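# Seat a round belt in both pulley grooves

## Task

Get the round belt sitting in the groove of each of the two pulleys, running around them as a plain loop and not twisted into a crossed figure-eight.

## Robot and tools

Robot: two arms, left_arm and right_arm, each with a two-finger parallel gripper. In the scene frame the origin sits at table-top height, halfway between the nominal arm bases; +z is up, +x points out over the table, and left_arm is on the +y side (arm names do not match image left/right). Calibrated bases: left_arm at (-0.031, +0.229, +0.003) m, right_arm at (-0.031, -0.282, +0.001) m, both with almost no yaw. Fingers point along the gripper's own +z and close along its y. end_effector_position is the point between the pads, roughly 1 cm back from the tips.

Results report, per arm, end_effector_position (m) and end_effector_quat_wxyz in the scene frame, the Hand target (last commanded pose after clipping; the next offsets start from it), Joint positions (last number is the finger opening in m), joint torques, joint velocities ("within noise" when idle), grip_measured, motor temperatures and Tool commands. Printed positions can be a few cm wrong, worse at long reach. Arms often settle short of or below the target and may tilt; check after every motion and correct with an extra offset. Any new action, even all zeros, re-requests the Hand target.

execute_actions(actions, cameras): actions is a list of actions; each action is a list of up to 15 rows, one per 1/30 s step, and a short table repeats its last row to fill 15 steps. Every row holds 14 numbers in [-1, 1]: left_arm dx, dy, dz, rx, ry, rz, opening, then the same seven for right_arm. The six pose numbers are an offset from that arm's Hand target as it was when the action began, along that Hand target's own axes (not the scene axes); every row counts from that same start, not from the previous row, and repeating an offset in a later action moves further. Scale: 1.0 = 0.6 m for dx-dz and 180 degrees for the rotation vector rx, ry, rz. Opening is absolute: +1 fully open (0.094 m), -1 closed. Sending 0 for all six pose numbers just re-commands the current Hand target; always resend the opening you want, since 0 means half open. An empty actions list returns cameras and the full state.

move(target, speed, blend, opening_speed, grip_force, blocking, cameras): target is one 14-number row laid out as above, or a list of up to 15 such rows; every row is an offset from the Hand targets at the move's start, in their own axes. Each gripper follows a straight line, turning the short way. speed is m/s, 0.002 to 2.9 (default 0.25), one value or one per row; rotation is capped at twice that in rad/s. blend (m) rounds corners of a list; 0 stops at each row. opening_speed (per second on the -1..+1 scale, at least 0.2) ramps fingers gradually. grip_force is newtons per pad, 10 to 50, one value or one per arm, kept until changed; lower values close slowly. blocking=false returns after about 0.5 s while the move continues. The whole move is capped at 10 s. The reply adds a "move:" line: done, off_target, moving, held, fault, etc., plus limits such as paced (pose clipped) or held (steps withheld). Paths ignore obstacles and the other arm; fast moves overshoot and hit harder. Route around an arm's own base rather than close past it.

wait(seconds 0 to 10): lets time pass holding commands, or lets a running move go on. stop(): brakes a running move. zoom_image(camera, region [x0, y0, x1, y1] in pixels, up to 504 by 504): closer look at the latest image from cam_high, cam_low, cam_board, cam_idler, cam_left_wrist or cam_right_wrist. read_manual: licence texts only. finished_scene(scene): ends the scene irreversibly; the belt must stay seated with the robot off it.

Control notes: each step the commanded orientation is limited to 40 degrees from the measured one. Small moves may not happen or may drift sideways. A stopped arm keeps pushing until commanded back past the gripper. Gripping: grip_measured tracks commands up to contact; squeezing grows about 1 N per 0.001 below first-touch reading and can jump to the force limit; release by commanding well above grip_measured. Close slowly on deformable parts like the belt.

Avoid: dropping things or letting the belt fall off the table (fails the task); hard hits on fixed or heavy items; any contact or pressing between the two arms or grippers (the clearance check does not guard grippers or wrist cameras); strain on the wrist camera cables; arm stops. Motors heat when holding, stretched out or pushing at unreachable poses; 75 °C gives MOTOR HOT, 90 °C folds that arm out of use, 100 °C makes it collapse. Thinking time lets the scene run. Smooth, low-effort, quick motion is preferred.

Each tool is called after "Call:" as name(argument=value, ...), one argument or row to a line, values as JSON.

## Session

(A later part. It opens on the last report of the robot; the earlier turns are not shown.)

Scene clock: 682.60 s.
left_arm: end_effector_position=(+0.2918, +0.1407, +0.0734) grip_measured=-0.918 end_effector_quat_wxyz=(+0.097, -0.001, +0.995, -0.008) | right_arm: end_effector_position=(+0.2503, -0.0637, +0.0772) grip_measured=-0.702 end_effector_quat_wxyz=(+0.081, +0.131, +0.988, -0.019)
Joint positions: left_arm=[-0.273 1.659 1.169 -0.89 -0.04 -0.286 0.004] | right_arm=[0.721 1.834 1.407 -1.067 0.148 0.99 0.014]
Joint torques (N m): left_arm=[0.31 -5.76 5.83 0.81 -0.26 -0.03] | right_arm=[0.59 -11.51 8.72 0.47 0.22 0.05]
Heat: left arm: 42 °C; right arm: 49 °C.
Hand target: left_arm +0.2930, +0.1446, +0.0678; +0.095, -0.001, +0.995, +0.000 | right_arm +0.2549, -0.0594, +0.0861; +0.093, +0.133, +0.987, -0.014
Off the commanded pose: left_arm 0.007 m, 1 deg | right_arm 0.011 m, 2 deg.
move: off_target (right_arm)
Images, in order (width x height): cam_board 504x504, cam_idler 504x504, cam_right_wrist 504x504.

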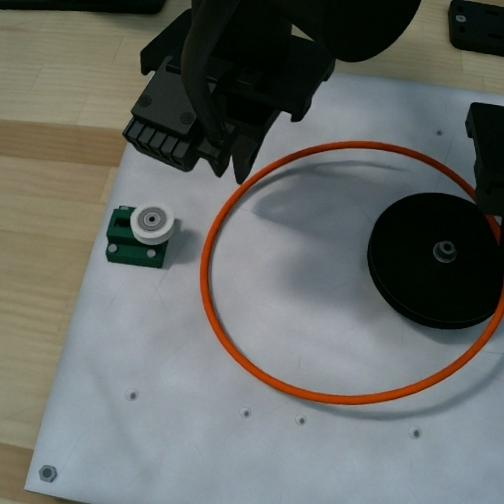

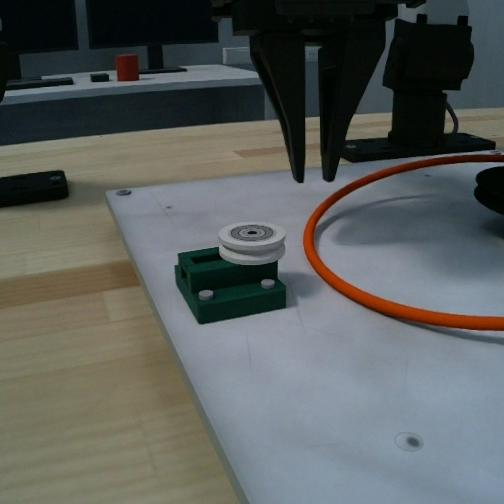

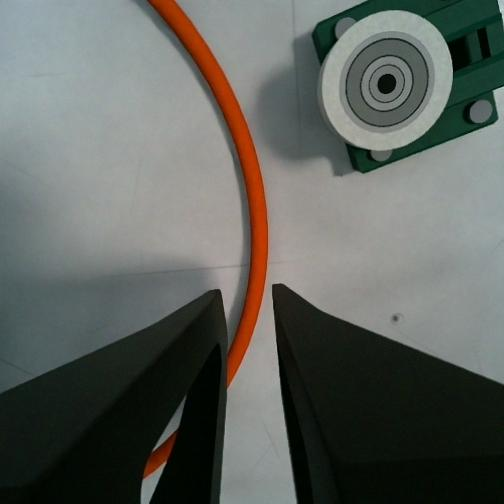

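Call:
move(
  target=[0,0,0,0,0,0,-1,0,0,0.04,0,0,0,-0.7],
  speed=0.05,
  cameras=["cam_right_wrist","cam_idler"],
)

Call:
zoom_image(
  camera="cam_idler",
  region=[250, 100, 420, 270],
)

Scene clock: 692.03 s.
left_arm: end_effector_position=(+0.2918, +0.1407, +0.0734) grip_measured=-0.918 end_effector_quat_wxyz=(+0.097, -0.001, +0.995, -0.008) | right_arm: end_effector_position=(+0.2555, -0.0590, +0.0650) grip_measured=-0.702 end_effector_quat_wxyz=(+0.087, +0.131, +0.987, -0.012)
Joint positions: left_arm=[-0.273 1.659 1.169 -0.89 -0.04 -0.286 0.004] | right_arm=[0.721 1.854 1.38 -1.003 0.148 0.99 0.014]
Joint torques (N m): left_arm=[0.27 -5.81 5.85 0.81 -0.25 -0.01] | right_arm=[-0.08 -10.81 5.57 0.72 0.19 -0.04]
Heat: left arm: 42 °C; right arm: 50 °C.
Hand target: left_arm +0.2930, +0.1446, +0.0678; +0.095, -0.001, +0.995, +0.000 | right_arm +0.2592, -0.0606, +0.0624; +0.093, +0.133, +0.987, -0.014
Off the commanded pose: left_arm 0.007 m, 1 deg | right_arm 0.005 m, 1 deg.
move: done
Images, in order (width x height): cam_idler 504x504, cam_right_wrist 504x504.

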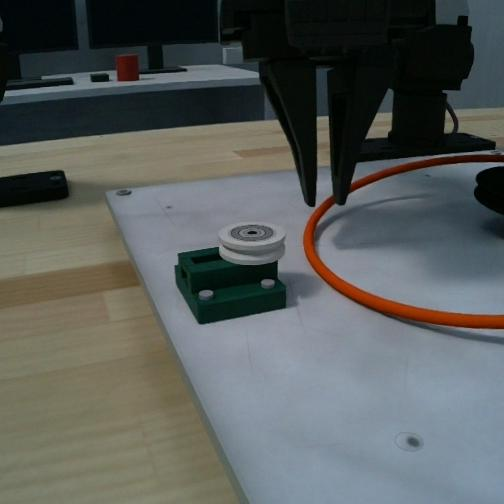

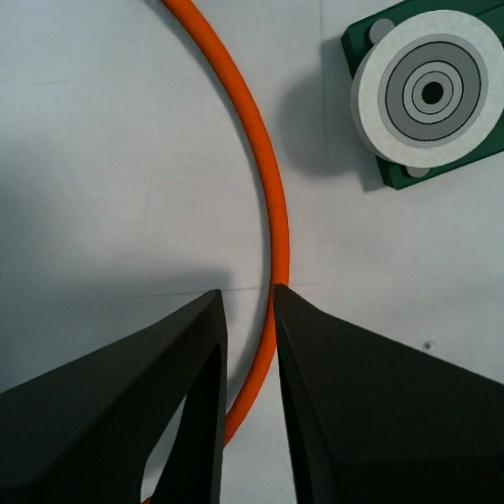

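Scaled by 2.965 from the camera's 504x504 image, which has a finer 720x720 frame.

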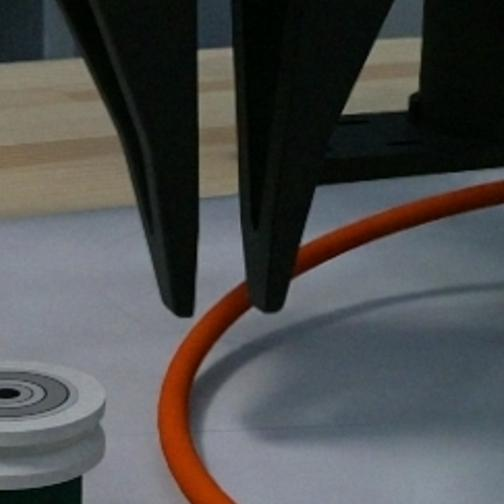

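Call:
move(
  target=[
    [0,0,0,0,0,0,-1,0,-0.008,-0.004,0,0,0,-0.6],
    [0,0,0,0,0,0,-1,0,-0.008,0.008,0,0,0,-0.6],
  ],
  speed=0.05,
  cameras=["cam_right_wrist","cam_idler"],
)

Call:
zoom_image(
  camera="cam_idler",
  region=[250, 100, 420, 270],
)

Scene clock: 698.50 s.
left_arm: end_effector_position=(+0.2918, +0.1407, +0.0734) grip_measured=-0.918 end_effector_quat_wxyz=(+0.097, -0.001, +0.995, -0.008) | right_arm: end_effector_position=(+0.2550, -0.0635, +0.0578) grip_measured=-0.602 end_effector_quat_wxyz=(+0.085, +0.133, +0.987, -0.015)
Joint positions: left_arm=[-0.273 1.659 1.169 -0.89 -0.04 -0.286 0.004] | right_arm=[0.713 1.854 1.351 -0.98 0.148 0.985 0.019]
Joint velocities: left_arm=[-0.007 -0.012 -0.007 -0.168 0.022 0.022 0.002] | right_arm=[within noise]
Joint torques (N m): left_arm=[0.32 -5.75 5.87 0.83 -0.25 0] | right_arm=[-0.2 -11.67 5.18 0.73 0.24 -0.15]
Heat: left arm: 42 °C; right arm: 49 °C.
Hand target: left_arm +0.2930, +0.1446, +0.0678; +0.095, -0.001, +0.995, +0.000 | right_arm +0.2588, -0.0654, +0.0577; +0.093, +0.133, +0.987, -0.014
Off the commanded pose: left_arm 0.007 m, 1 deg | right_arm 0.004 m, 1 deg.
move: done
Images, in order (width x height): cam_idler 504x504, cam_right_wrist 504x504.

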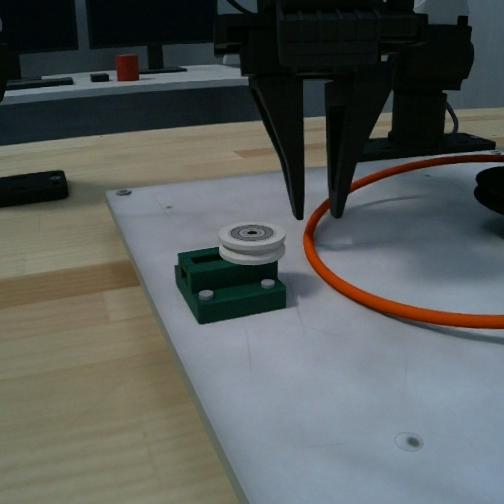

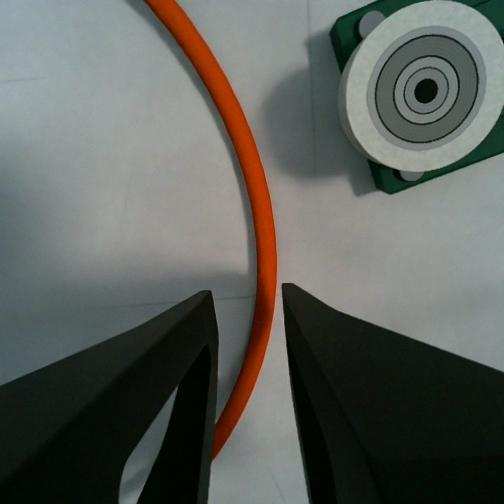

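Scaled by 2.965 from the camera's 504x504 image, which has a finer 720x720 frame.

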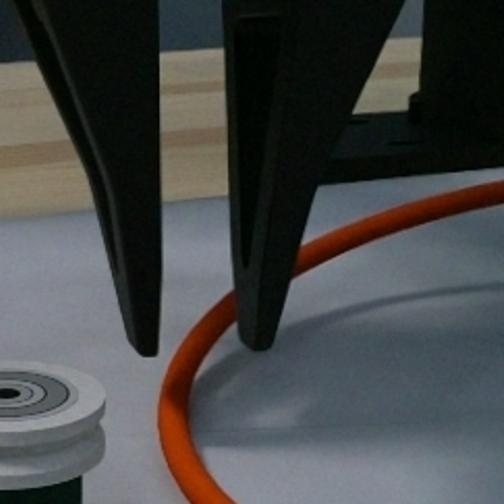

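Call:
move(
  target=[0,0,0,0,0,0,-1,0,0,0,0,0,0,-1],
  opening_speed=0.3,
  cameras=["cam_right_wrist","cam_idler"],
)

Call:
zoom_image(
  camera="cam_idler",
  region=[250, 100, 420, 270],
)

Scene clock: 711.37 s.
left_arm: end_effector_position=(+0.2918, +0.1407, +0.0734) grip_measured=-0.918 end_effector_quat_wxyz=(+0.097, -0.001, +0.995, -0.008) | right_arm: end_effector_position=(+0.2551, -0.0634, +0.0578) grip_measured=-0.988 end_effector_quat_wxyz=(+0.085, +0.133, +0.987, -0.015)
Joint positions: left_arm=[-0.273 1.659 1.169 -0.89 -0.04 -0.286 0.004] | right_arm=[0.713 1.854 1.351 -0.979 0.148 0.985 0.001]
Joint torques (N m): left_arm=[0.38 -5.76 5.87 0.83 -0.26 0] | right_arm=[-0.23 -11.74 5.34 0.7 0.25 -0.11]
Heat: left arm: 42 °C; right arm: 49 °C.
Hand target: left_arm +0.2930, +0.1446, +0.0678; +0.095, -0.001, +0.995, +0.000 | right_arm +0.2588, -0.0654, +0.0577; +0.093, +0.133, +0.987, -0.014
Off the commanded pose: left_arm 0.007 m, 1 deg | right_arm 0.004 m, 1 deg.
move: done
Images, in order (width x height): cam_idler 504x504, cam_right_wrist 504x504.

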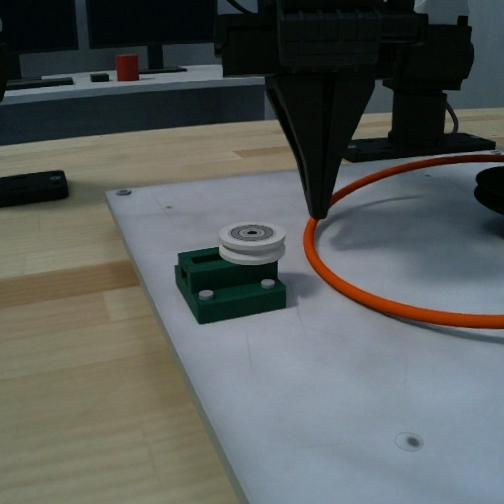

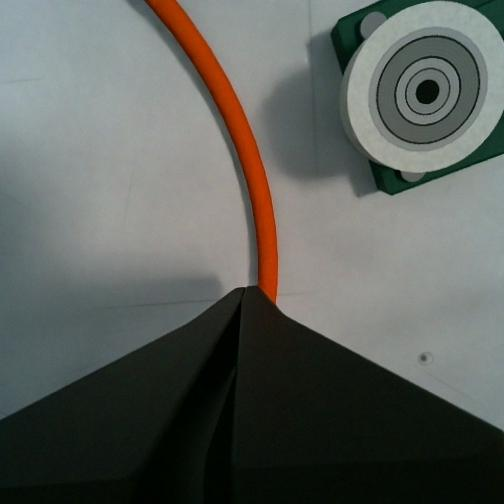

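Scaled by 2.965 from the camera's 504x504 image, which has a finer 720x720 frame.

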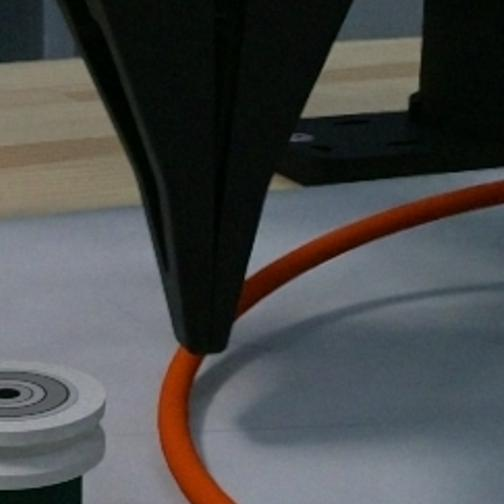

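Call:
move(
  target=[
    [0,0,0,0,0,0,-1,0,-0.004,-0.008,0,0,0,-0.6],
    [0,0,0,0,0,0,-1,0,-0.004,-0.008,0,0,0,-0.6],
    [0,0,0,0,0,0,-1,0.0,-0.004,0.015,0,0,0,-0.6],
  ],
  speed=0.05,
  cameras=["cam_right_wrist","cam_idler"],
)

Call:
zoom_image(
  camera="cam_idler",
  region=[250, 100, 420, 270],
)

Scene clock: 720.23 s.
left_arm: end_effector_position=(+0.2918, +0.1407, +0.0734) grip_measured=-0.918 end_effector_quat_wxyz=(+0.097, -0.001, +0.995, -0.008) | right_arm: end_effector_position=(+0.2563, -0.0662, +0.0506) grip_measured=-0.602 end_effector_quat_wxyz=(+0.087, +0.133, +0.987, -0.013)
Joint positions: left_arm=[-0.273 1.659 1.169 -0.89 -0.04 -0.286 0.004] | right_arm=[0.705 1.854 1.321 -0.943 0.148 0.977 0.019]
Joint torques (N m): left_arm=[0.34 -5.75 5.82 0.83 -0.25 -0.02] | right_arm=[-0.43 -11.04 5.15 0.71 0.2 -0.11]
Heat: left arm: 41 °C; right arm: 48 °C.
Hand target: left_arm +0.2930, +0.1446, +0.0678; +0.095, -0.001, +0.995, +0.000 | right_arm +0.2598, -0.0683, +0.0489; +0.093, +0.133, +0.987, -0.014
Off the commanded pose: left_arm 0.007 m, 1 deg | right_arm 0.004 m, 1 deg.
move: done
Images, in order (width x height): cam_idler 504x504, cam_right_wrist 504x504.

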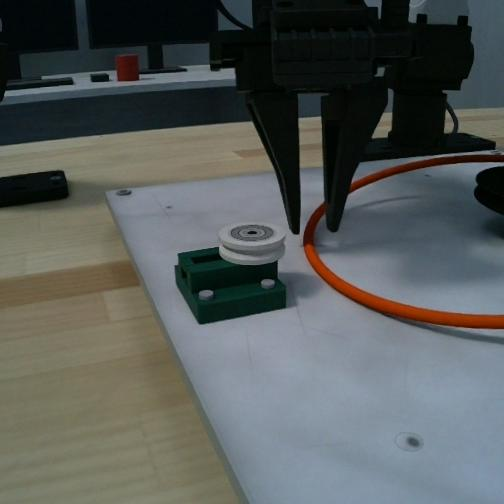

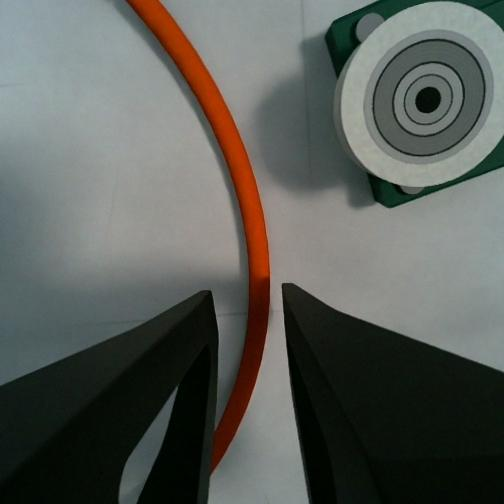

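Scaled by 2.965 from the camera's 504x504 image, which has a finer 720x720 frame.

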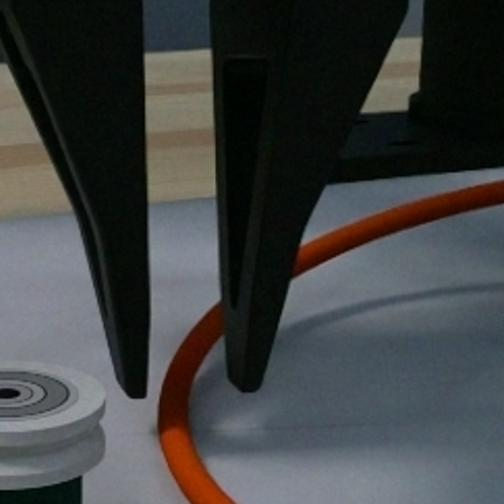

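Call:
move(
  target=[0,0,0,0,0,0,-1,0,0,0,0,0,0,-1],
  opening_speed=0.3,
  cameras=["cam_right_wrist","cam_idler"],
)

Call:
zoom_image(
  camera="cam_idler",
  region=[250, 100, 420, 270],
)

Scene clock: 728.20 s.
left_arm: end_effector_position=(+0.2918, +0.1407, +0.0734) grip_measured=-0.918 end_effector_quat_wxyz=(+0.097, -0.001, +0.995, -0.008) | right_arm: end_effector_position=(+0.2564, -0.0661, +0.0506) grip_measured=-0.988 end_effector_quat_wxyz=(+0.087, +0.133, +0.987, -0.013)
Joint positions: left_arm=[-0.273 1.659 1.169 -0.89 -0.04 -0.286 0.004] | right_arm=[0.705 1.854 1.321 -0.943 0.148 0.977 0.001]
Joint torques (N m): left_arm=[0.36 -5.76 5.89 0.8 -0.25 -0.02] | right_arm=[-0.25 -11.23 5.29 0.73 0.23 -0.11]
Heat: left arm: 41 °C; right arm: 48 °C.
Hand target: left_arm +0.2930, +0.1446, +0.0678; +0.095, -0.001, +0.995, +0.000 | right_arm +0.2598, -0.0683, +0.0489; +0.093, +0.133, +0.987, -0.014
Off the commanded pose: left_arm 0.007 m, 1 deg | right_arm 0.004 m, 1 deg.
move: done
Images, in order (width x height): cam_idler 504x504, cam_right_wrist 504x504.

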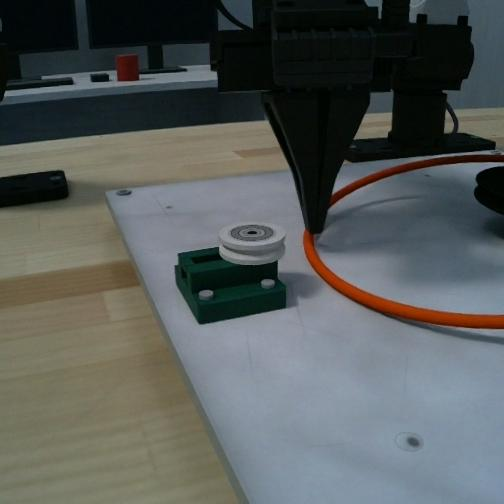

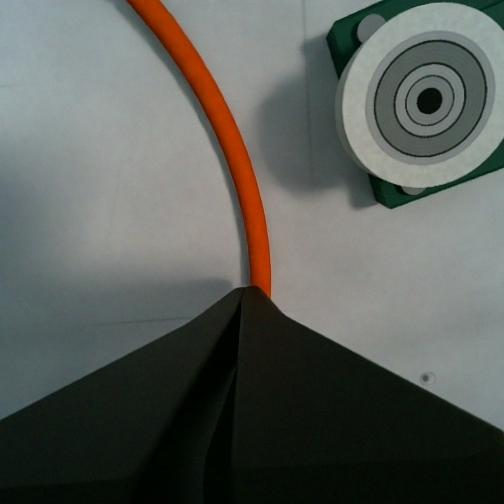

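Scaled by 2.965 from the camera's 504x504 image, which has a finer 720x720 frame.

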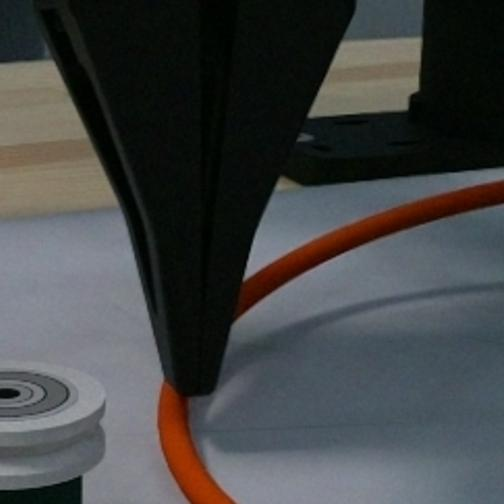

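Call:
move(
  target=[
    [0,0,-0.0,0,0,0,-1,0,-0.005,-0.0,0,0,0,-0.6],
    [0,0,0,0,0,0,-1,0,-0.005,0,0,0,0,-0.6],
    [0,0,0.0,0,0,0,-1,0,-0.005,0.012,0,0,0,-0.6],
  ],
  speed=0.05,
  cameras=["cam_right_wrist","cam_idler"],
)

Call:
zoom_image(
  camera="cam_idler",
  region=[250, 100, 420, 270],
)

Scene clock: 737.60 s.
left_arm: end_effector_position=(+0.2918, +0.1407, +0.0734) grip_measured=-0.918 end_effector_quat_wxyz=(+0.097, -0.001, +0.995, -0.008) | right_arm: end_effector_position=(+0.2570, -0.0695, +0.0441) grip_measured=-0.602 end_effector_quat_wxyz=(+0.087, +0.133, +0.987, -0.013)
Joint positions: left_arm=[-0.273 1.659 1.169 -0.89 -0.04 -0.286 0.004] | right_arm=[0.697 1.854 1.294 -0.913 0.148 0.969 0.019]
Joint torques (N m): left_arm=[0.24 -5.75 5.78 0.81 -0.24 -0.03] | right_arm=[-0.59 -10.74 5.23 0.72 0.2 -0.13]
Heat: left arm: 41 °C; right arm: 48 °C.
Hand target: left_arm +0.2930, +0.1446, +0.0678; +0.095, -0.001, +0.995, +0.000 | right_arm +0.2603, -0.0716, +0.0418; +0.093, +0.133, +0.987, -0.014
Off the commanded pose: left_arm 0.007 m, 1 deg | right_arm 0.004 m, 1 deg.
move: done
Images, in order (width x height): cam_idler 504x504, cam_right_wrist 504x504.

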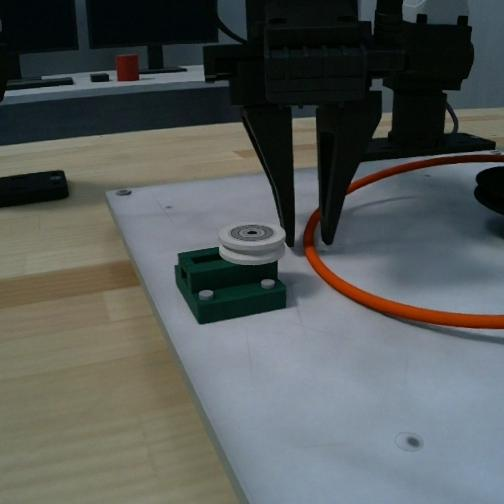

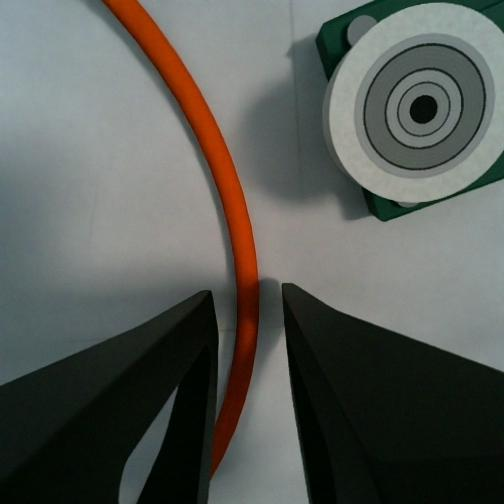

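Scaled by 2.965 from the camera's 504x504 image, which has a finer 720x720 frame.

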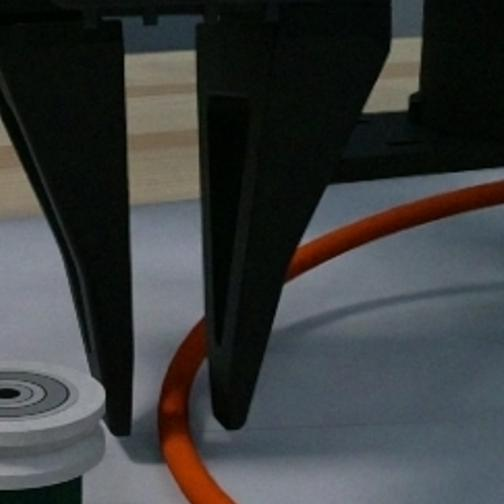

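Call:
move(
  target=[0,0,0,0,0,0,-1,0,0,0,0,0,0,-1],
  opening_speed=0.3,
  cameras=["cam_idler"],
)

Call:
zoom_image(
  camera="cam_idler",
  region=[250, 100, 420, 270],
)

Scene clock: 743.87 s.
left_arm: end_effector_position=(+0.2918, +0.1407, +0.0734) grip_measured=-0.918 end_effector_quat_wxyz=(+0.097, -0.001, +0.995, -0.008) | right_arm: end_effector_position=(+0.2573, -0.0693, +0.0441) grip_measured=-0.937 end_effector_quat_wxyz=(+0.088, +0.133, +0.987, -0.013)
Joint positions: left_arm=[-0.273 1.659 1.169 -0.89 -0.04 -0.286 0.004] | right_arm=[0.697 1.854 1.294 -0.912 0.148 0.969 0.003]
Joint torques (N m): left_arm=[0.32 -5.78 5.85 0.83 -0.24 -0.02] | right_arm=[-0.2 -10.97 5.26 0.74 0.16 -0.12]
Heat: left arm: 41 °C; right arm: 48 °C.
Hand target: left_arm +0.2930, +0.1446, +0.0678; +0.095, -0.001, +0.995, +0.000 | right_arm +0.2603, -0.0716, +0.0418; +0.093, +0.133, +0.987, -0.014
Off the commanded pose: left_arm 0.007 m, 1 deg | right_arm 0.004 m, 1 deg.
move: done
Images, in order (width x height): cam_idler 504x504.

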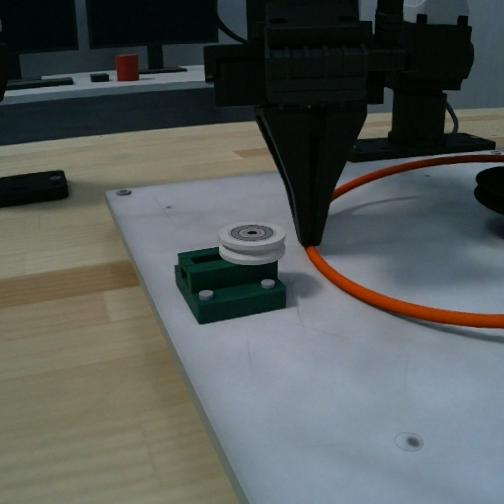

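Scaled by 2.965 from the camera's 504x504 image, which has a finer 720x720 frame.

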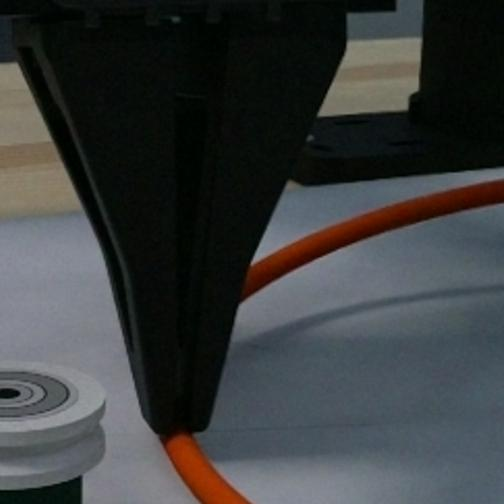

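Call:
move(
  target=[
    [0,0,0,0,0,0,-1,0,0,0,0,0,0,-0.65],
    [0,0,0.0,0,0,0,-1,0,0,0.0045,0,0,0,-0.65],
    [0,0,0.0,0,0,0,-1,0,0,0.0045,0,0,0,-1],
  ],
  opening_speed=0.4,
  speed=0.05,
  cameras=["cam_idler"],
)

Call:
zoom_image(
  camera="cam_idler",
  region=[250, 100, 420, 270],
)

Scene clock: 755.13 s.
left_arm: end_effector_position=(+0.2918, +0.1407, +0.0734) grip_measured=-0.918 end_effector_quat_wxyz=(+0.097, -0.001, +0.995, -0.008) | right_arm: end_effector_position=(+0.2577, -0.0689, +0.0428) grip_measured=-0.916 end_effector_quat_wxyz=(+0.089, +0.133, +0.987, -0.011)
Joint positions: left_arm=[-0.273 1.659 1.169 -0.89 -0.04 -0.286 0.004] | right_arm=[0.697 1.854 1.288 -0.902 0.148 0.968 0.004]
Joint torques (N m): left_arm=[0.32 -5.76 5.87 0.82 -0.26 -0.01] | right_arm=[-0.38 -10.52 5.14 0.74 0.16 -0.11]
Heat: left arm: 41 °C; right arm: 48 °C.
Hand target: left_arm +0.2930, +0.1446, +0.0678; +0.095, -0.001, +0.995, +0.000 | right_arm +0.2608, -0.0717, +0.0392; +0.093, +0.133, +0.987, -0.014
Off the commanded pose: left_arm 0.007 m, 1 deg | right_arm 0.006 m, 1 deg.
move: done
Images, in order (width x height): cam_idler 504x504.

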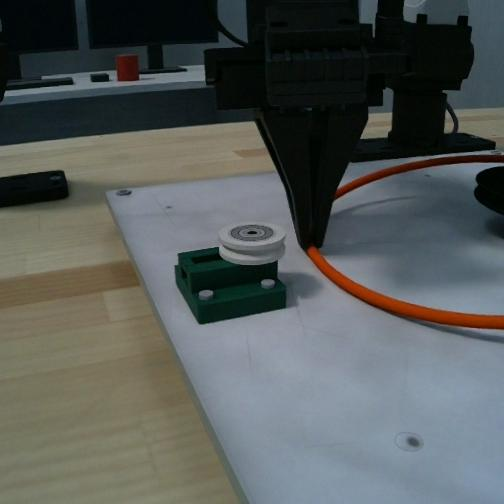

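Scaled by 2.965 from the camera's 504x504 image, which has a finer 720x720 frame.

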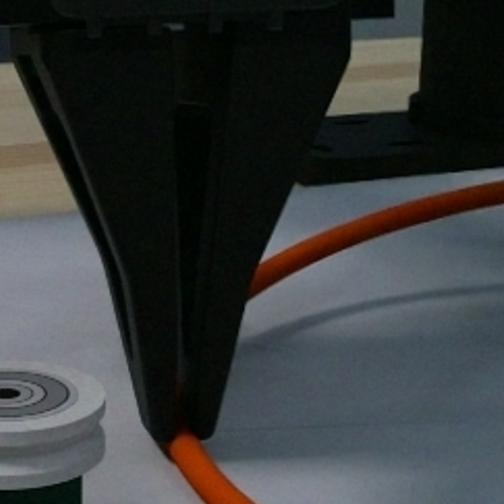

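Call:
move(
  target=[
    [0,0,-0.02,0,0,0,-1,0,0,-0.078,0,0,0,-1],
    [0,-0.028,-0.02,0,0,0,-1,-0.045,-0.149,-0.078,0,0,0,-1],
  ],
  speed=0.07,
  cameras=["cam_idler","cam_board"],
)

Call:
zoom_image(
  camera="cam_idler",
  region=[120, 150, 320, 350],
)

Scene clock: 769.07 s.
left_arm: end_effector_position=(+0.2847, +0.1176, +0.0783) grip_measured=-0.918 end_effector_quat_wxyz=(+0.090, +0.007, +0.996, -0.026) | right_arm: end_effector_position=(+0.2580, -0.1478, +0.0865) grip_measured=-0.917 end_effector_quat_wxyz=(+0.088, +0.132, +0.987, +0.005)
Joint positions: left_arm=[-0.33 1.659 1.191 -0.915 -0.01 -0.33 0.004] | right_arm=[0.475 1.622 1.193 -0.991 0.093 0.745 0.004]
Joint torques (N m): left_arm=[0.58 -5.74 8.4 0.58 -0.62 -0.12] | right_arm=[-1.11 -11.54 4.98 0.42 0.39 -0.19]
Heat: left arm: 42 °C; right arm: 48 °C.
Hand target: left_arm +0.2906, +0.1278, +0.0796; +0.095, -0.001, +0.995, +0.000 | right_arm +0.2542, -0.1624, +0.0905; +0.093, +0.133, +0.987, -0.014
Off the commanded pose: left_arm 0.012 m, 3 deg | right_arm 0.016 m, 2 deg.
move: off_target (left_arm, right_arm)
Images, in order (width x height): cam_board 504x504, cam_idler 504x504.

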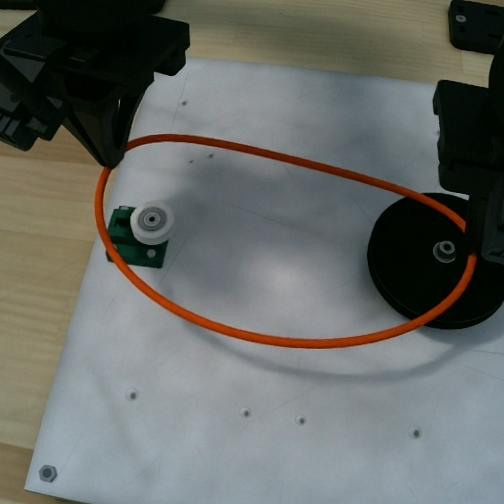

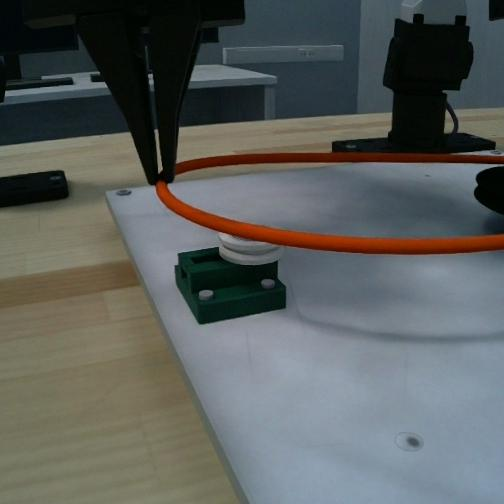

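Scaled by 2.520 from the camera's 504x504 image, which has a finer 720x720 frame.

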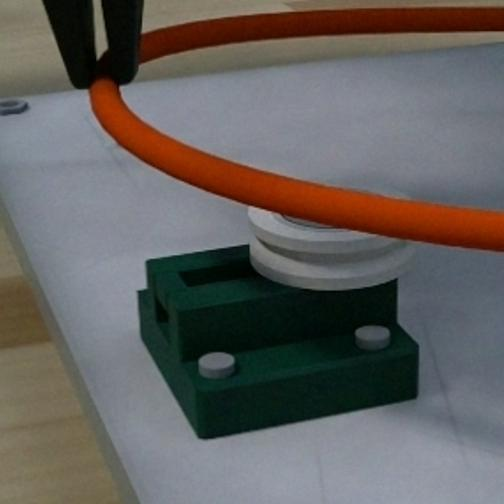

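Call:
move(
  target=[
    [0,0,0,0,0,0,-1,0,0,0.0,0,-0.05,0,-1],
    [0,0,0,0,0,0,-1,0,0,0.04,0,-0.05,0,-1],
  ],
  speed=0.06,
  cameras=["cam_idler","cam_board"],
)

Call:
zoom_image(
  camera="cam_idler",
  region=[120, 150, 320, 350],
)

Scene clock: 779.40 s.
left_arm: end_effector_position=(+0.2846, +0.1174, +0.0783) grip_measured=-0.918 end_effector_quat_wxyz=(+0.090, +0.007, +0.996, -0.027) | right_arm: end_effector_position=(+0.2605, -0.1467, +0.0734) grip_measured=-0.917 end_effector_quat_wxyz=(+0.171, +0.128, +0.977, +0.012)
Joint positions: left_arm=[-0.33 1.659 1.191 -0.915 -0.009 -0.33 0.004] | right_arm=[0.528 1.526 1.003 -0.76 0.192 0.772 0.004]
Joint torques (N m): left_arm=[0.57 -5.83 8.46 0.58 -0.62 -0.12] | right_arm=[-0.91 -6.94 4.93 0.72 0.62 -0.13]
Heat: left arm: 41 °C; right arm: 49 °C.
Hand target: left_arm +0.2906, +0.1278, +0.0796; +0.095, +0.000, +0.995, +0.000 | right_arm +0.2586, -0.1637, +0.0669; +0.170, +0.132, +0.976, -0.024
Off the commanded pose: left_arm 0.012 m, 3 deg | right_arm 0.018 m, 4 deg.
move: off_target (left_arm, right_arm)
Images, in order (width x height): cam_board 504x504, cam_idler 504x504.

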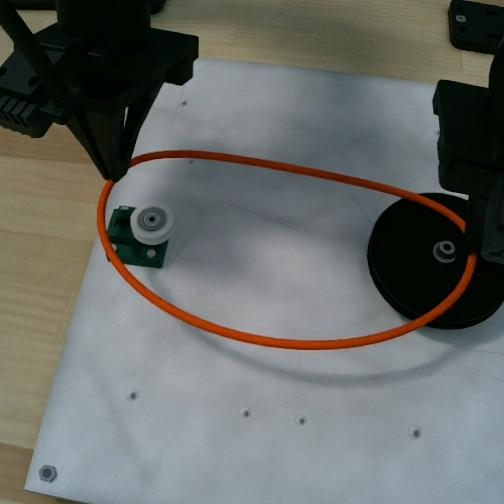

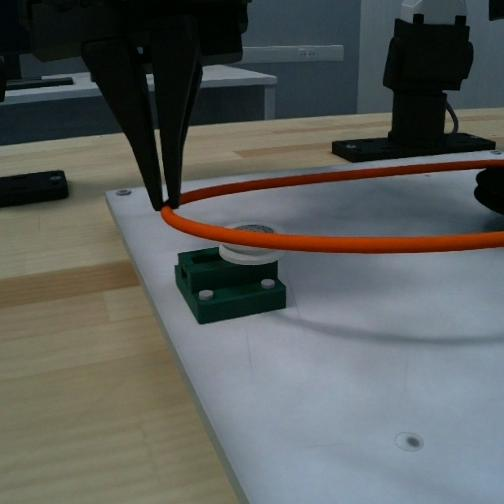

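Scaled by 2.520 from the camera's 504x504 image, which has a finer 720x720 frame.

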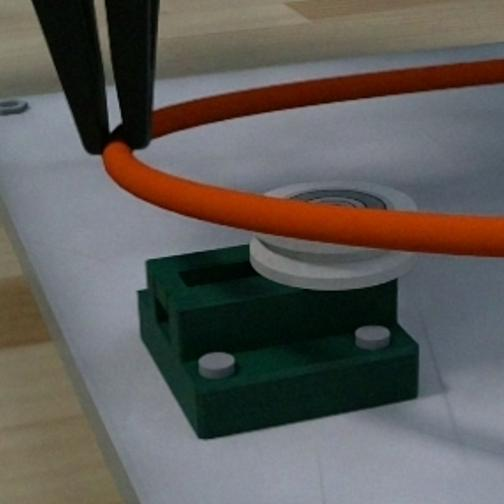

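Call:
move(
  target=[0,0,0,0,0,0,-1,0,0,0.025,0,-0.0,0,-1],
  speed=0.06,
  cameras=["cam_idler","cam_board"],
)

Call:
zoom_image(
  camera="cam_idler",
  region=[120, 150, 320, 350],
)

Scene clock: 787.13 s.
left_arm: end_effector_position=(+0.2846, +0.1174, +0.0783) grip_measured=-0.918 end_effector_quat_wxyz=(+0.090, +0.007, +0.996, -0.027) | right_arm: end_effector_position=(+0.2660, -0.1474, +0.0590) grip_measured=-0.917 end_effector_quat_wxyz=(+0.172, +0.129, +0.977, +0.011)
Joint positions: left_arm=[-0.33 1.659 1.191 -0.915 -0.009 -0.33 0.004] | right_arm=[0.517 1.559 0.975 -0.696 0.192 0.763 0.004]
Joint torques (N m): left_arm=[0.54 -5.86 8.36 0.58 -0.63 -0.14] | right_arm=[-1.52 -7.41 4.92 0.73 0.63 -0.23]
Heat: left arm: 41 °C; right arm: 48 °C.
Hand target: left_arm +0.2906, +0.1278, +0.0796; +0.095, +0.000, +0.995, +0.000 | right_arm +0.2633, -0.1651, +0.0527; +0.170, +0.132, +0.976, -0.024
Off the commanded pose: left_arm 0.012 m, 3 deg | right_arm 0.019 m, 4 deg.
move: off_target (left_arm, right_arm)
Images, in order (width x height): cam_board 504x504, cam_idler 504x504.

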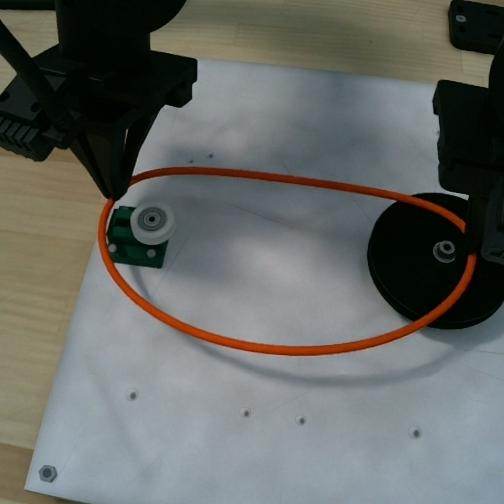

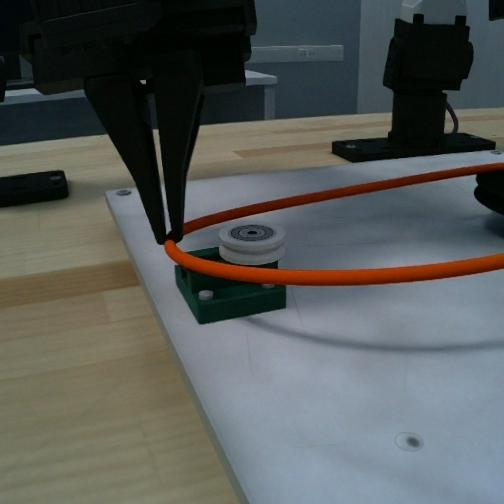

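Scaled by 2.520 from the camera's 504x504 image, which has a finer 720x720 frame.

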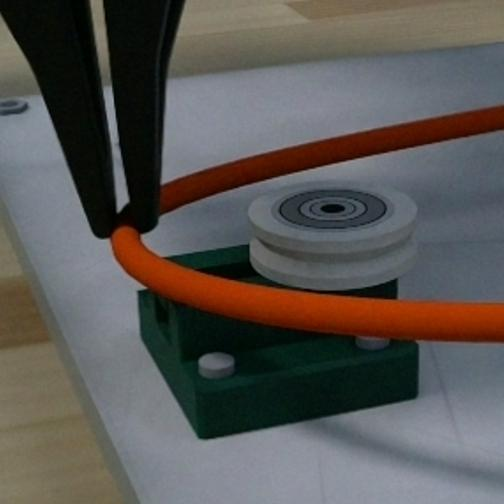

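Call:
move(
  target=[
    [0,0.05,0,0,0,0,-1,0,0.022,0.0,0,-0.0,0,-1],
  ],
  speed=0.05,
  cameras=["cam_idler","cam_board"],
)

Call:
zoom_image(
  camera="cam_idler",
  region=[120, 150, 320, 350],
)

Call:
zoom_image(
  camera="cam_board",
  region=[50, 130, 250, 330],
)

Scene clock: 796.93 s.
left_arm: end_effector_position=(+0.2874, +0.1276, +0.0776) grip_measured=-0.918 end_effector_quat_wxyz=(+0.080, +0.008, +0.995, -0.055) | right_arm: end_effector_position=(+0.2661, -0.1460, +0.0540) grip_measured=-0.917 end_effector_quat_wxyz=(+0.171, +0.135, +0.976, -0.001)
Joint positions: left_arm=[-0.261 1.659 1.187 -0.914 0.063 -0.264 0.004] | right_arm=[0.532 1.585 0.982 -0.698 0.214 0.788 0.004]
Joint velocities: left_arm=[-0.007 -0.002 -0.017 0.022 0.051 -0.154 0.001] | right_arm=[within noise]
Joint torques (N m): left_arm=[3.03 -8.28 5.67 0.6 -1.11 0.17] | right_arm=[0.18 -6.58 7.5 0.61 0.52 -0.16]
Heat: left arm: 42 °C; right arm: 47 °C.
Hand target: left_arm +0.2906, +0.1579, +0.0796; +0.095, +0.000, +0.995, +0.000 | right_arm +0.2669, -0.1524, +0.0527; +0.170, +0.132, +0.976, -0.024
Off the commanded pose: left_arm 0.030 m, 7 deg | right_arm 0.007 m, 3 deg.
move: off_target (left_arm, right_arm)
Images, in order (width x height): cam_board 504x504, cam_idler 504x504.

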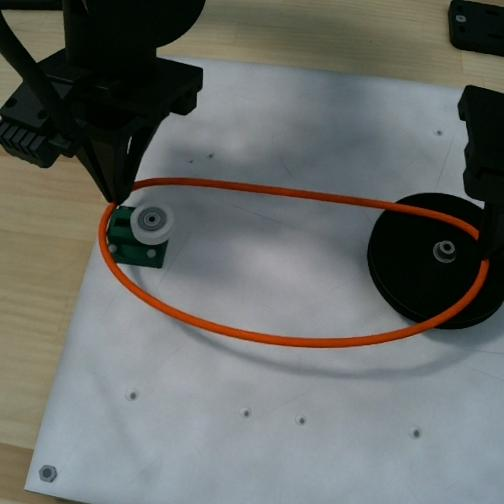

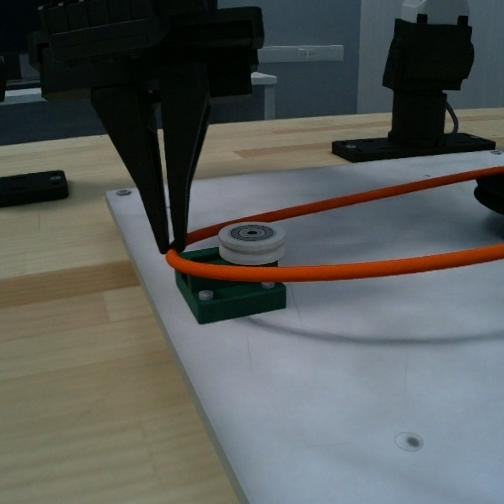

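Scaled by 2.520 from the camera's 504x504 image, which has a finer 720x720 frame.

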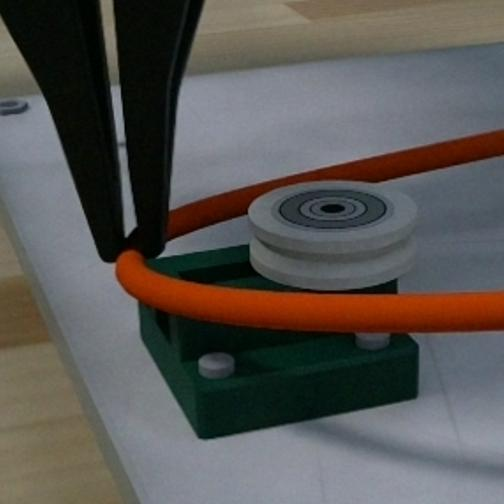

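Scaled by 2.520 from the camera's 504x504 image, which has a finer 720x720 frame.

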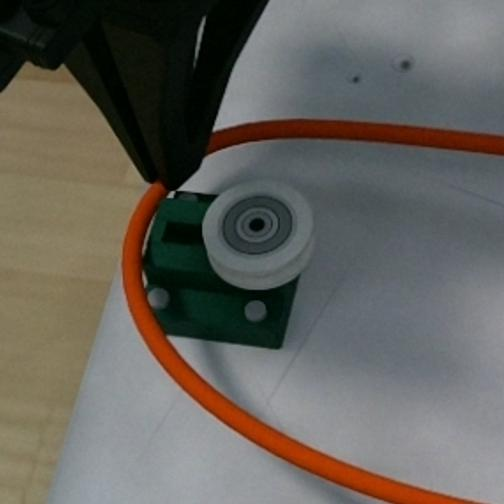

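Call:
move(
  target=[
    [0,0.0,0,0,0,0,-1,0.012,0.022,0.0,0,-0.0,0.03,-1],
  ],
  speed=0.05,
  cameras=["cam_idler","cam_board"],
)

Call:
zoom_image(
  camera="cam_idler",
  region=[120, 150, 320, 350],
)

Call:
zoom_image(
  camera="cam_board",
  region=[50, 130, 250, 330],
)

Scene clock: 803.93 s.
left_arm: end_effector_position=(+0.2877, +0.1286, +0.0776) grip_measured=-0.918 end_effector_quat_wxyz=(+0.081, +0.008, +0.995, -0.055) | right_arm: end_effector_position=(+0.2655, -0.1426, +0.0537) grip_measured=-0.917 end_effector_quat_wxyz=(+0.181, +0.186, +0.966, -0.014)
Joint positions: left_arm=[-0.258 1.659 1.187 -0.914 0.063 -0.262 0.004] | right_arm=[0.572 1.609 1.001 -0.716 0.273 0.93 0.004]
Joint torques (N m): left_arm=[2.65 -8.32 5.71 0.58 -1.11 0.15] | right_arm=[1.03 -6.53 7.61 0.74 0.01 -0.1]
Heat: left arm: 43 °C; right arm: 46 °C.
Hand target: left_arm +0.2906, +0.1578, +0.0796; +0.095, +0.000, +0.995, +0.000 | right_arm +0.2639, -0.1378, +0.0504; +0.171, +0.178, +0.969, -0.016
Off the commanded pose: left_arm 0.029 m, 7 deg | right_arm 0.006 m, 2 deg.
move: off_target (left_arm)
Images, in order (width x height): cam_board 504x504, cam_idler 504x504.

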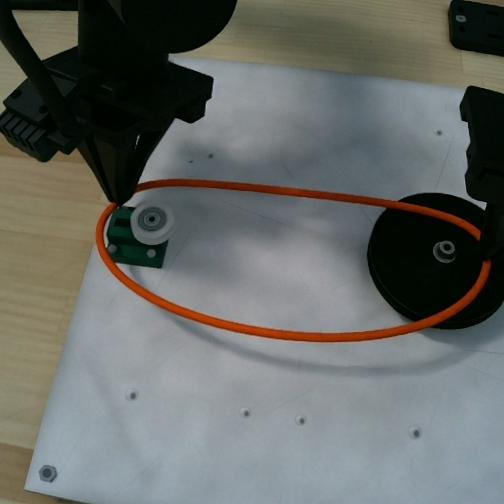

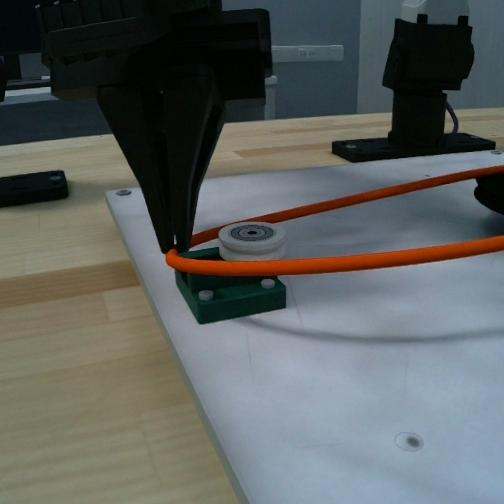

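Scaled by 2.520 from the camera's 504x504 image, which has a finer 720x720 frame.

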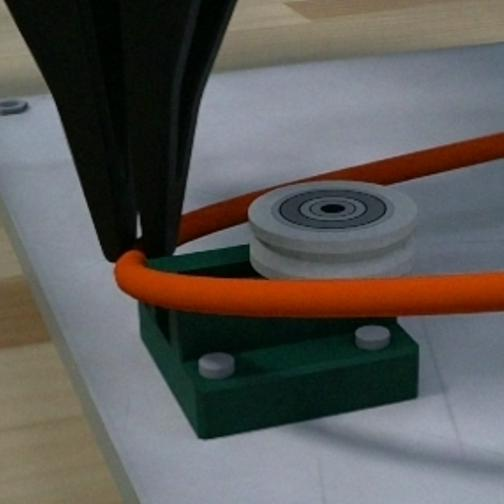

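Scaled by 2.520 from the camera's 504x504 image, which has a finer 720x720 frame.

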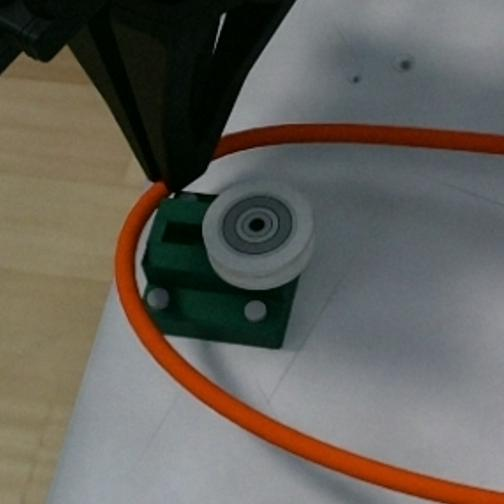

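Call:
move(
  target=[
    [0,0.0,0,0,0,0,-1,0.032,0.034,-0.002,0,0,0.13,-1],
  ],
  speed=0.05,
  cameras=["cam_idler","cam_board"],
)

Call:
zoom_image(
  camera="cam_idler",
  region=[120, 150, 320, 350],
)

Call:
zoom_image(
  camera="cam_board",
  region=[50, 130, 250, 330],
)

Scene clock: 824.07 s.
left_arm: end_effector_position=(+0.2902, +0.1371, +0.0774) grip_measured=-0.918 end_effector_quat_wxyz=(+0.085, +0.006, +0.996, -0.039) | right_arm: end_effector_position=(+0.2549, -0.1290, +0.0472) grip_measured=-0.917 end_effector_quat_wxyz=(+0.190, +0.376, +0.907, -0.002)
Joint positions: left_arm=[-0.248 1.659 1.187 -0.914 0.031 -0.252 0.004] | right_arm=[0.658 1.652 1.019 -0.748 0.334 1.423 0.004]
Joint torques (N m): left_arm=[1.77 -8.25 5.55 0.61 -0.83 0.05] | right_arm=[1.31 -7.3 7.99 0.81 -0.34 -0.04]
Heat: left arm: 45 °C; right arm: 44 °C.
Hand target: left_arm +0.2906, +0.1579, +0.0796; +0.095, -0.001, +0.995, +0.000 | right_arm +0.2537, -0.1122, +0.0455; +0.171, +0.370, +0.913, +0.018
Off the commanded pose: left_arm 0.021 m, 5 deg | right_arm 0.017 m, 3 deg.
move: off_target (left_arm, right_arm)
Images, in order (width x height): cam_board 504x504, cam_idler 504x504.

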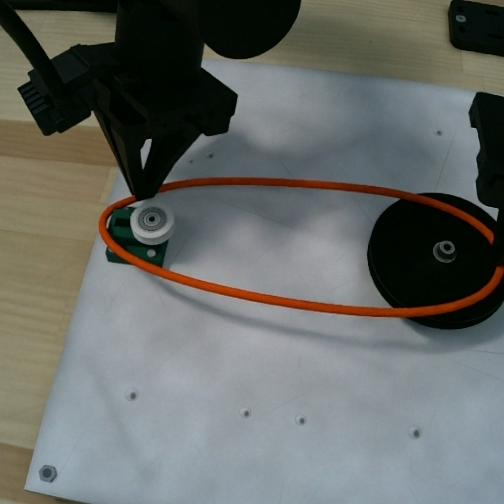

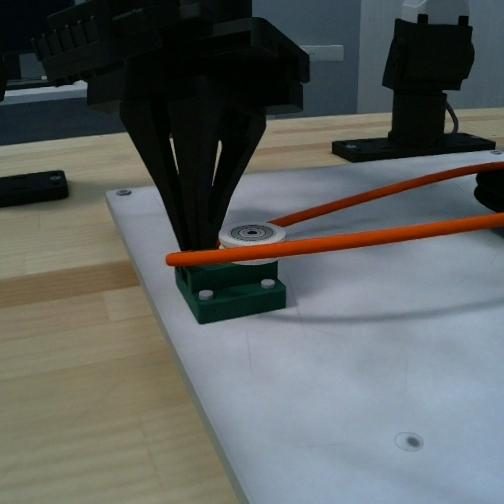

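Scaled by 2.520 from the camera's 504x504 image, which has a finer 720x720 frame.

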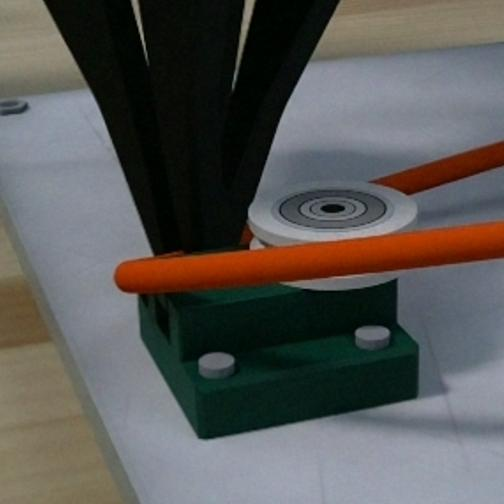

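Scaled by 2.520 from the camera's 504x504 image, which has a finer 720x720 frame.

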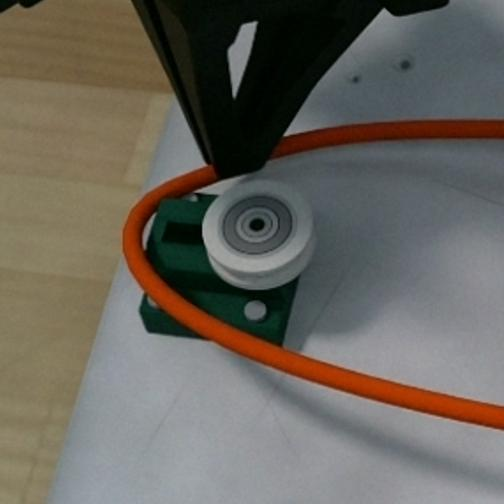

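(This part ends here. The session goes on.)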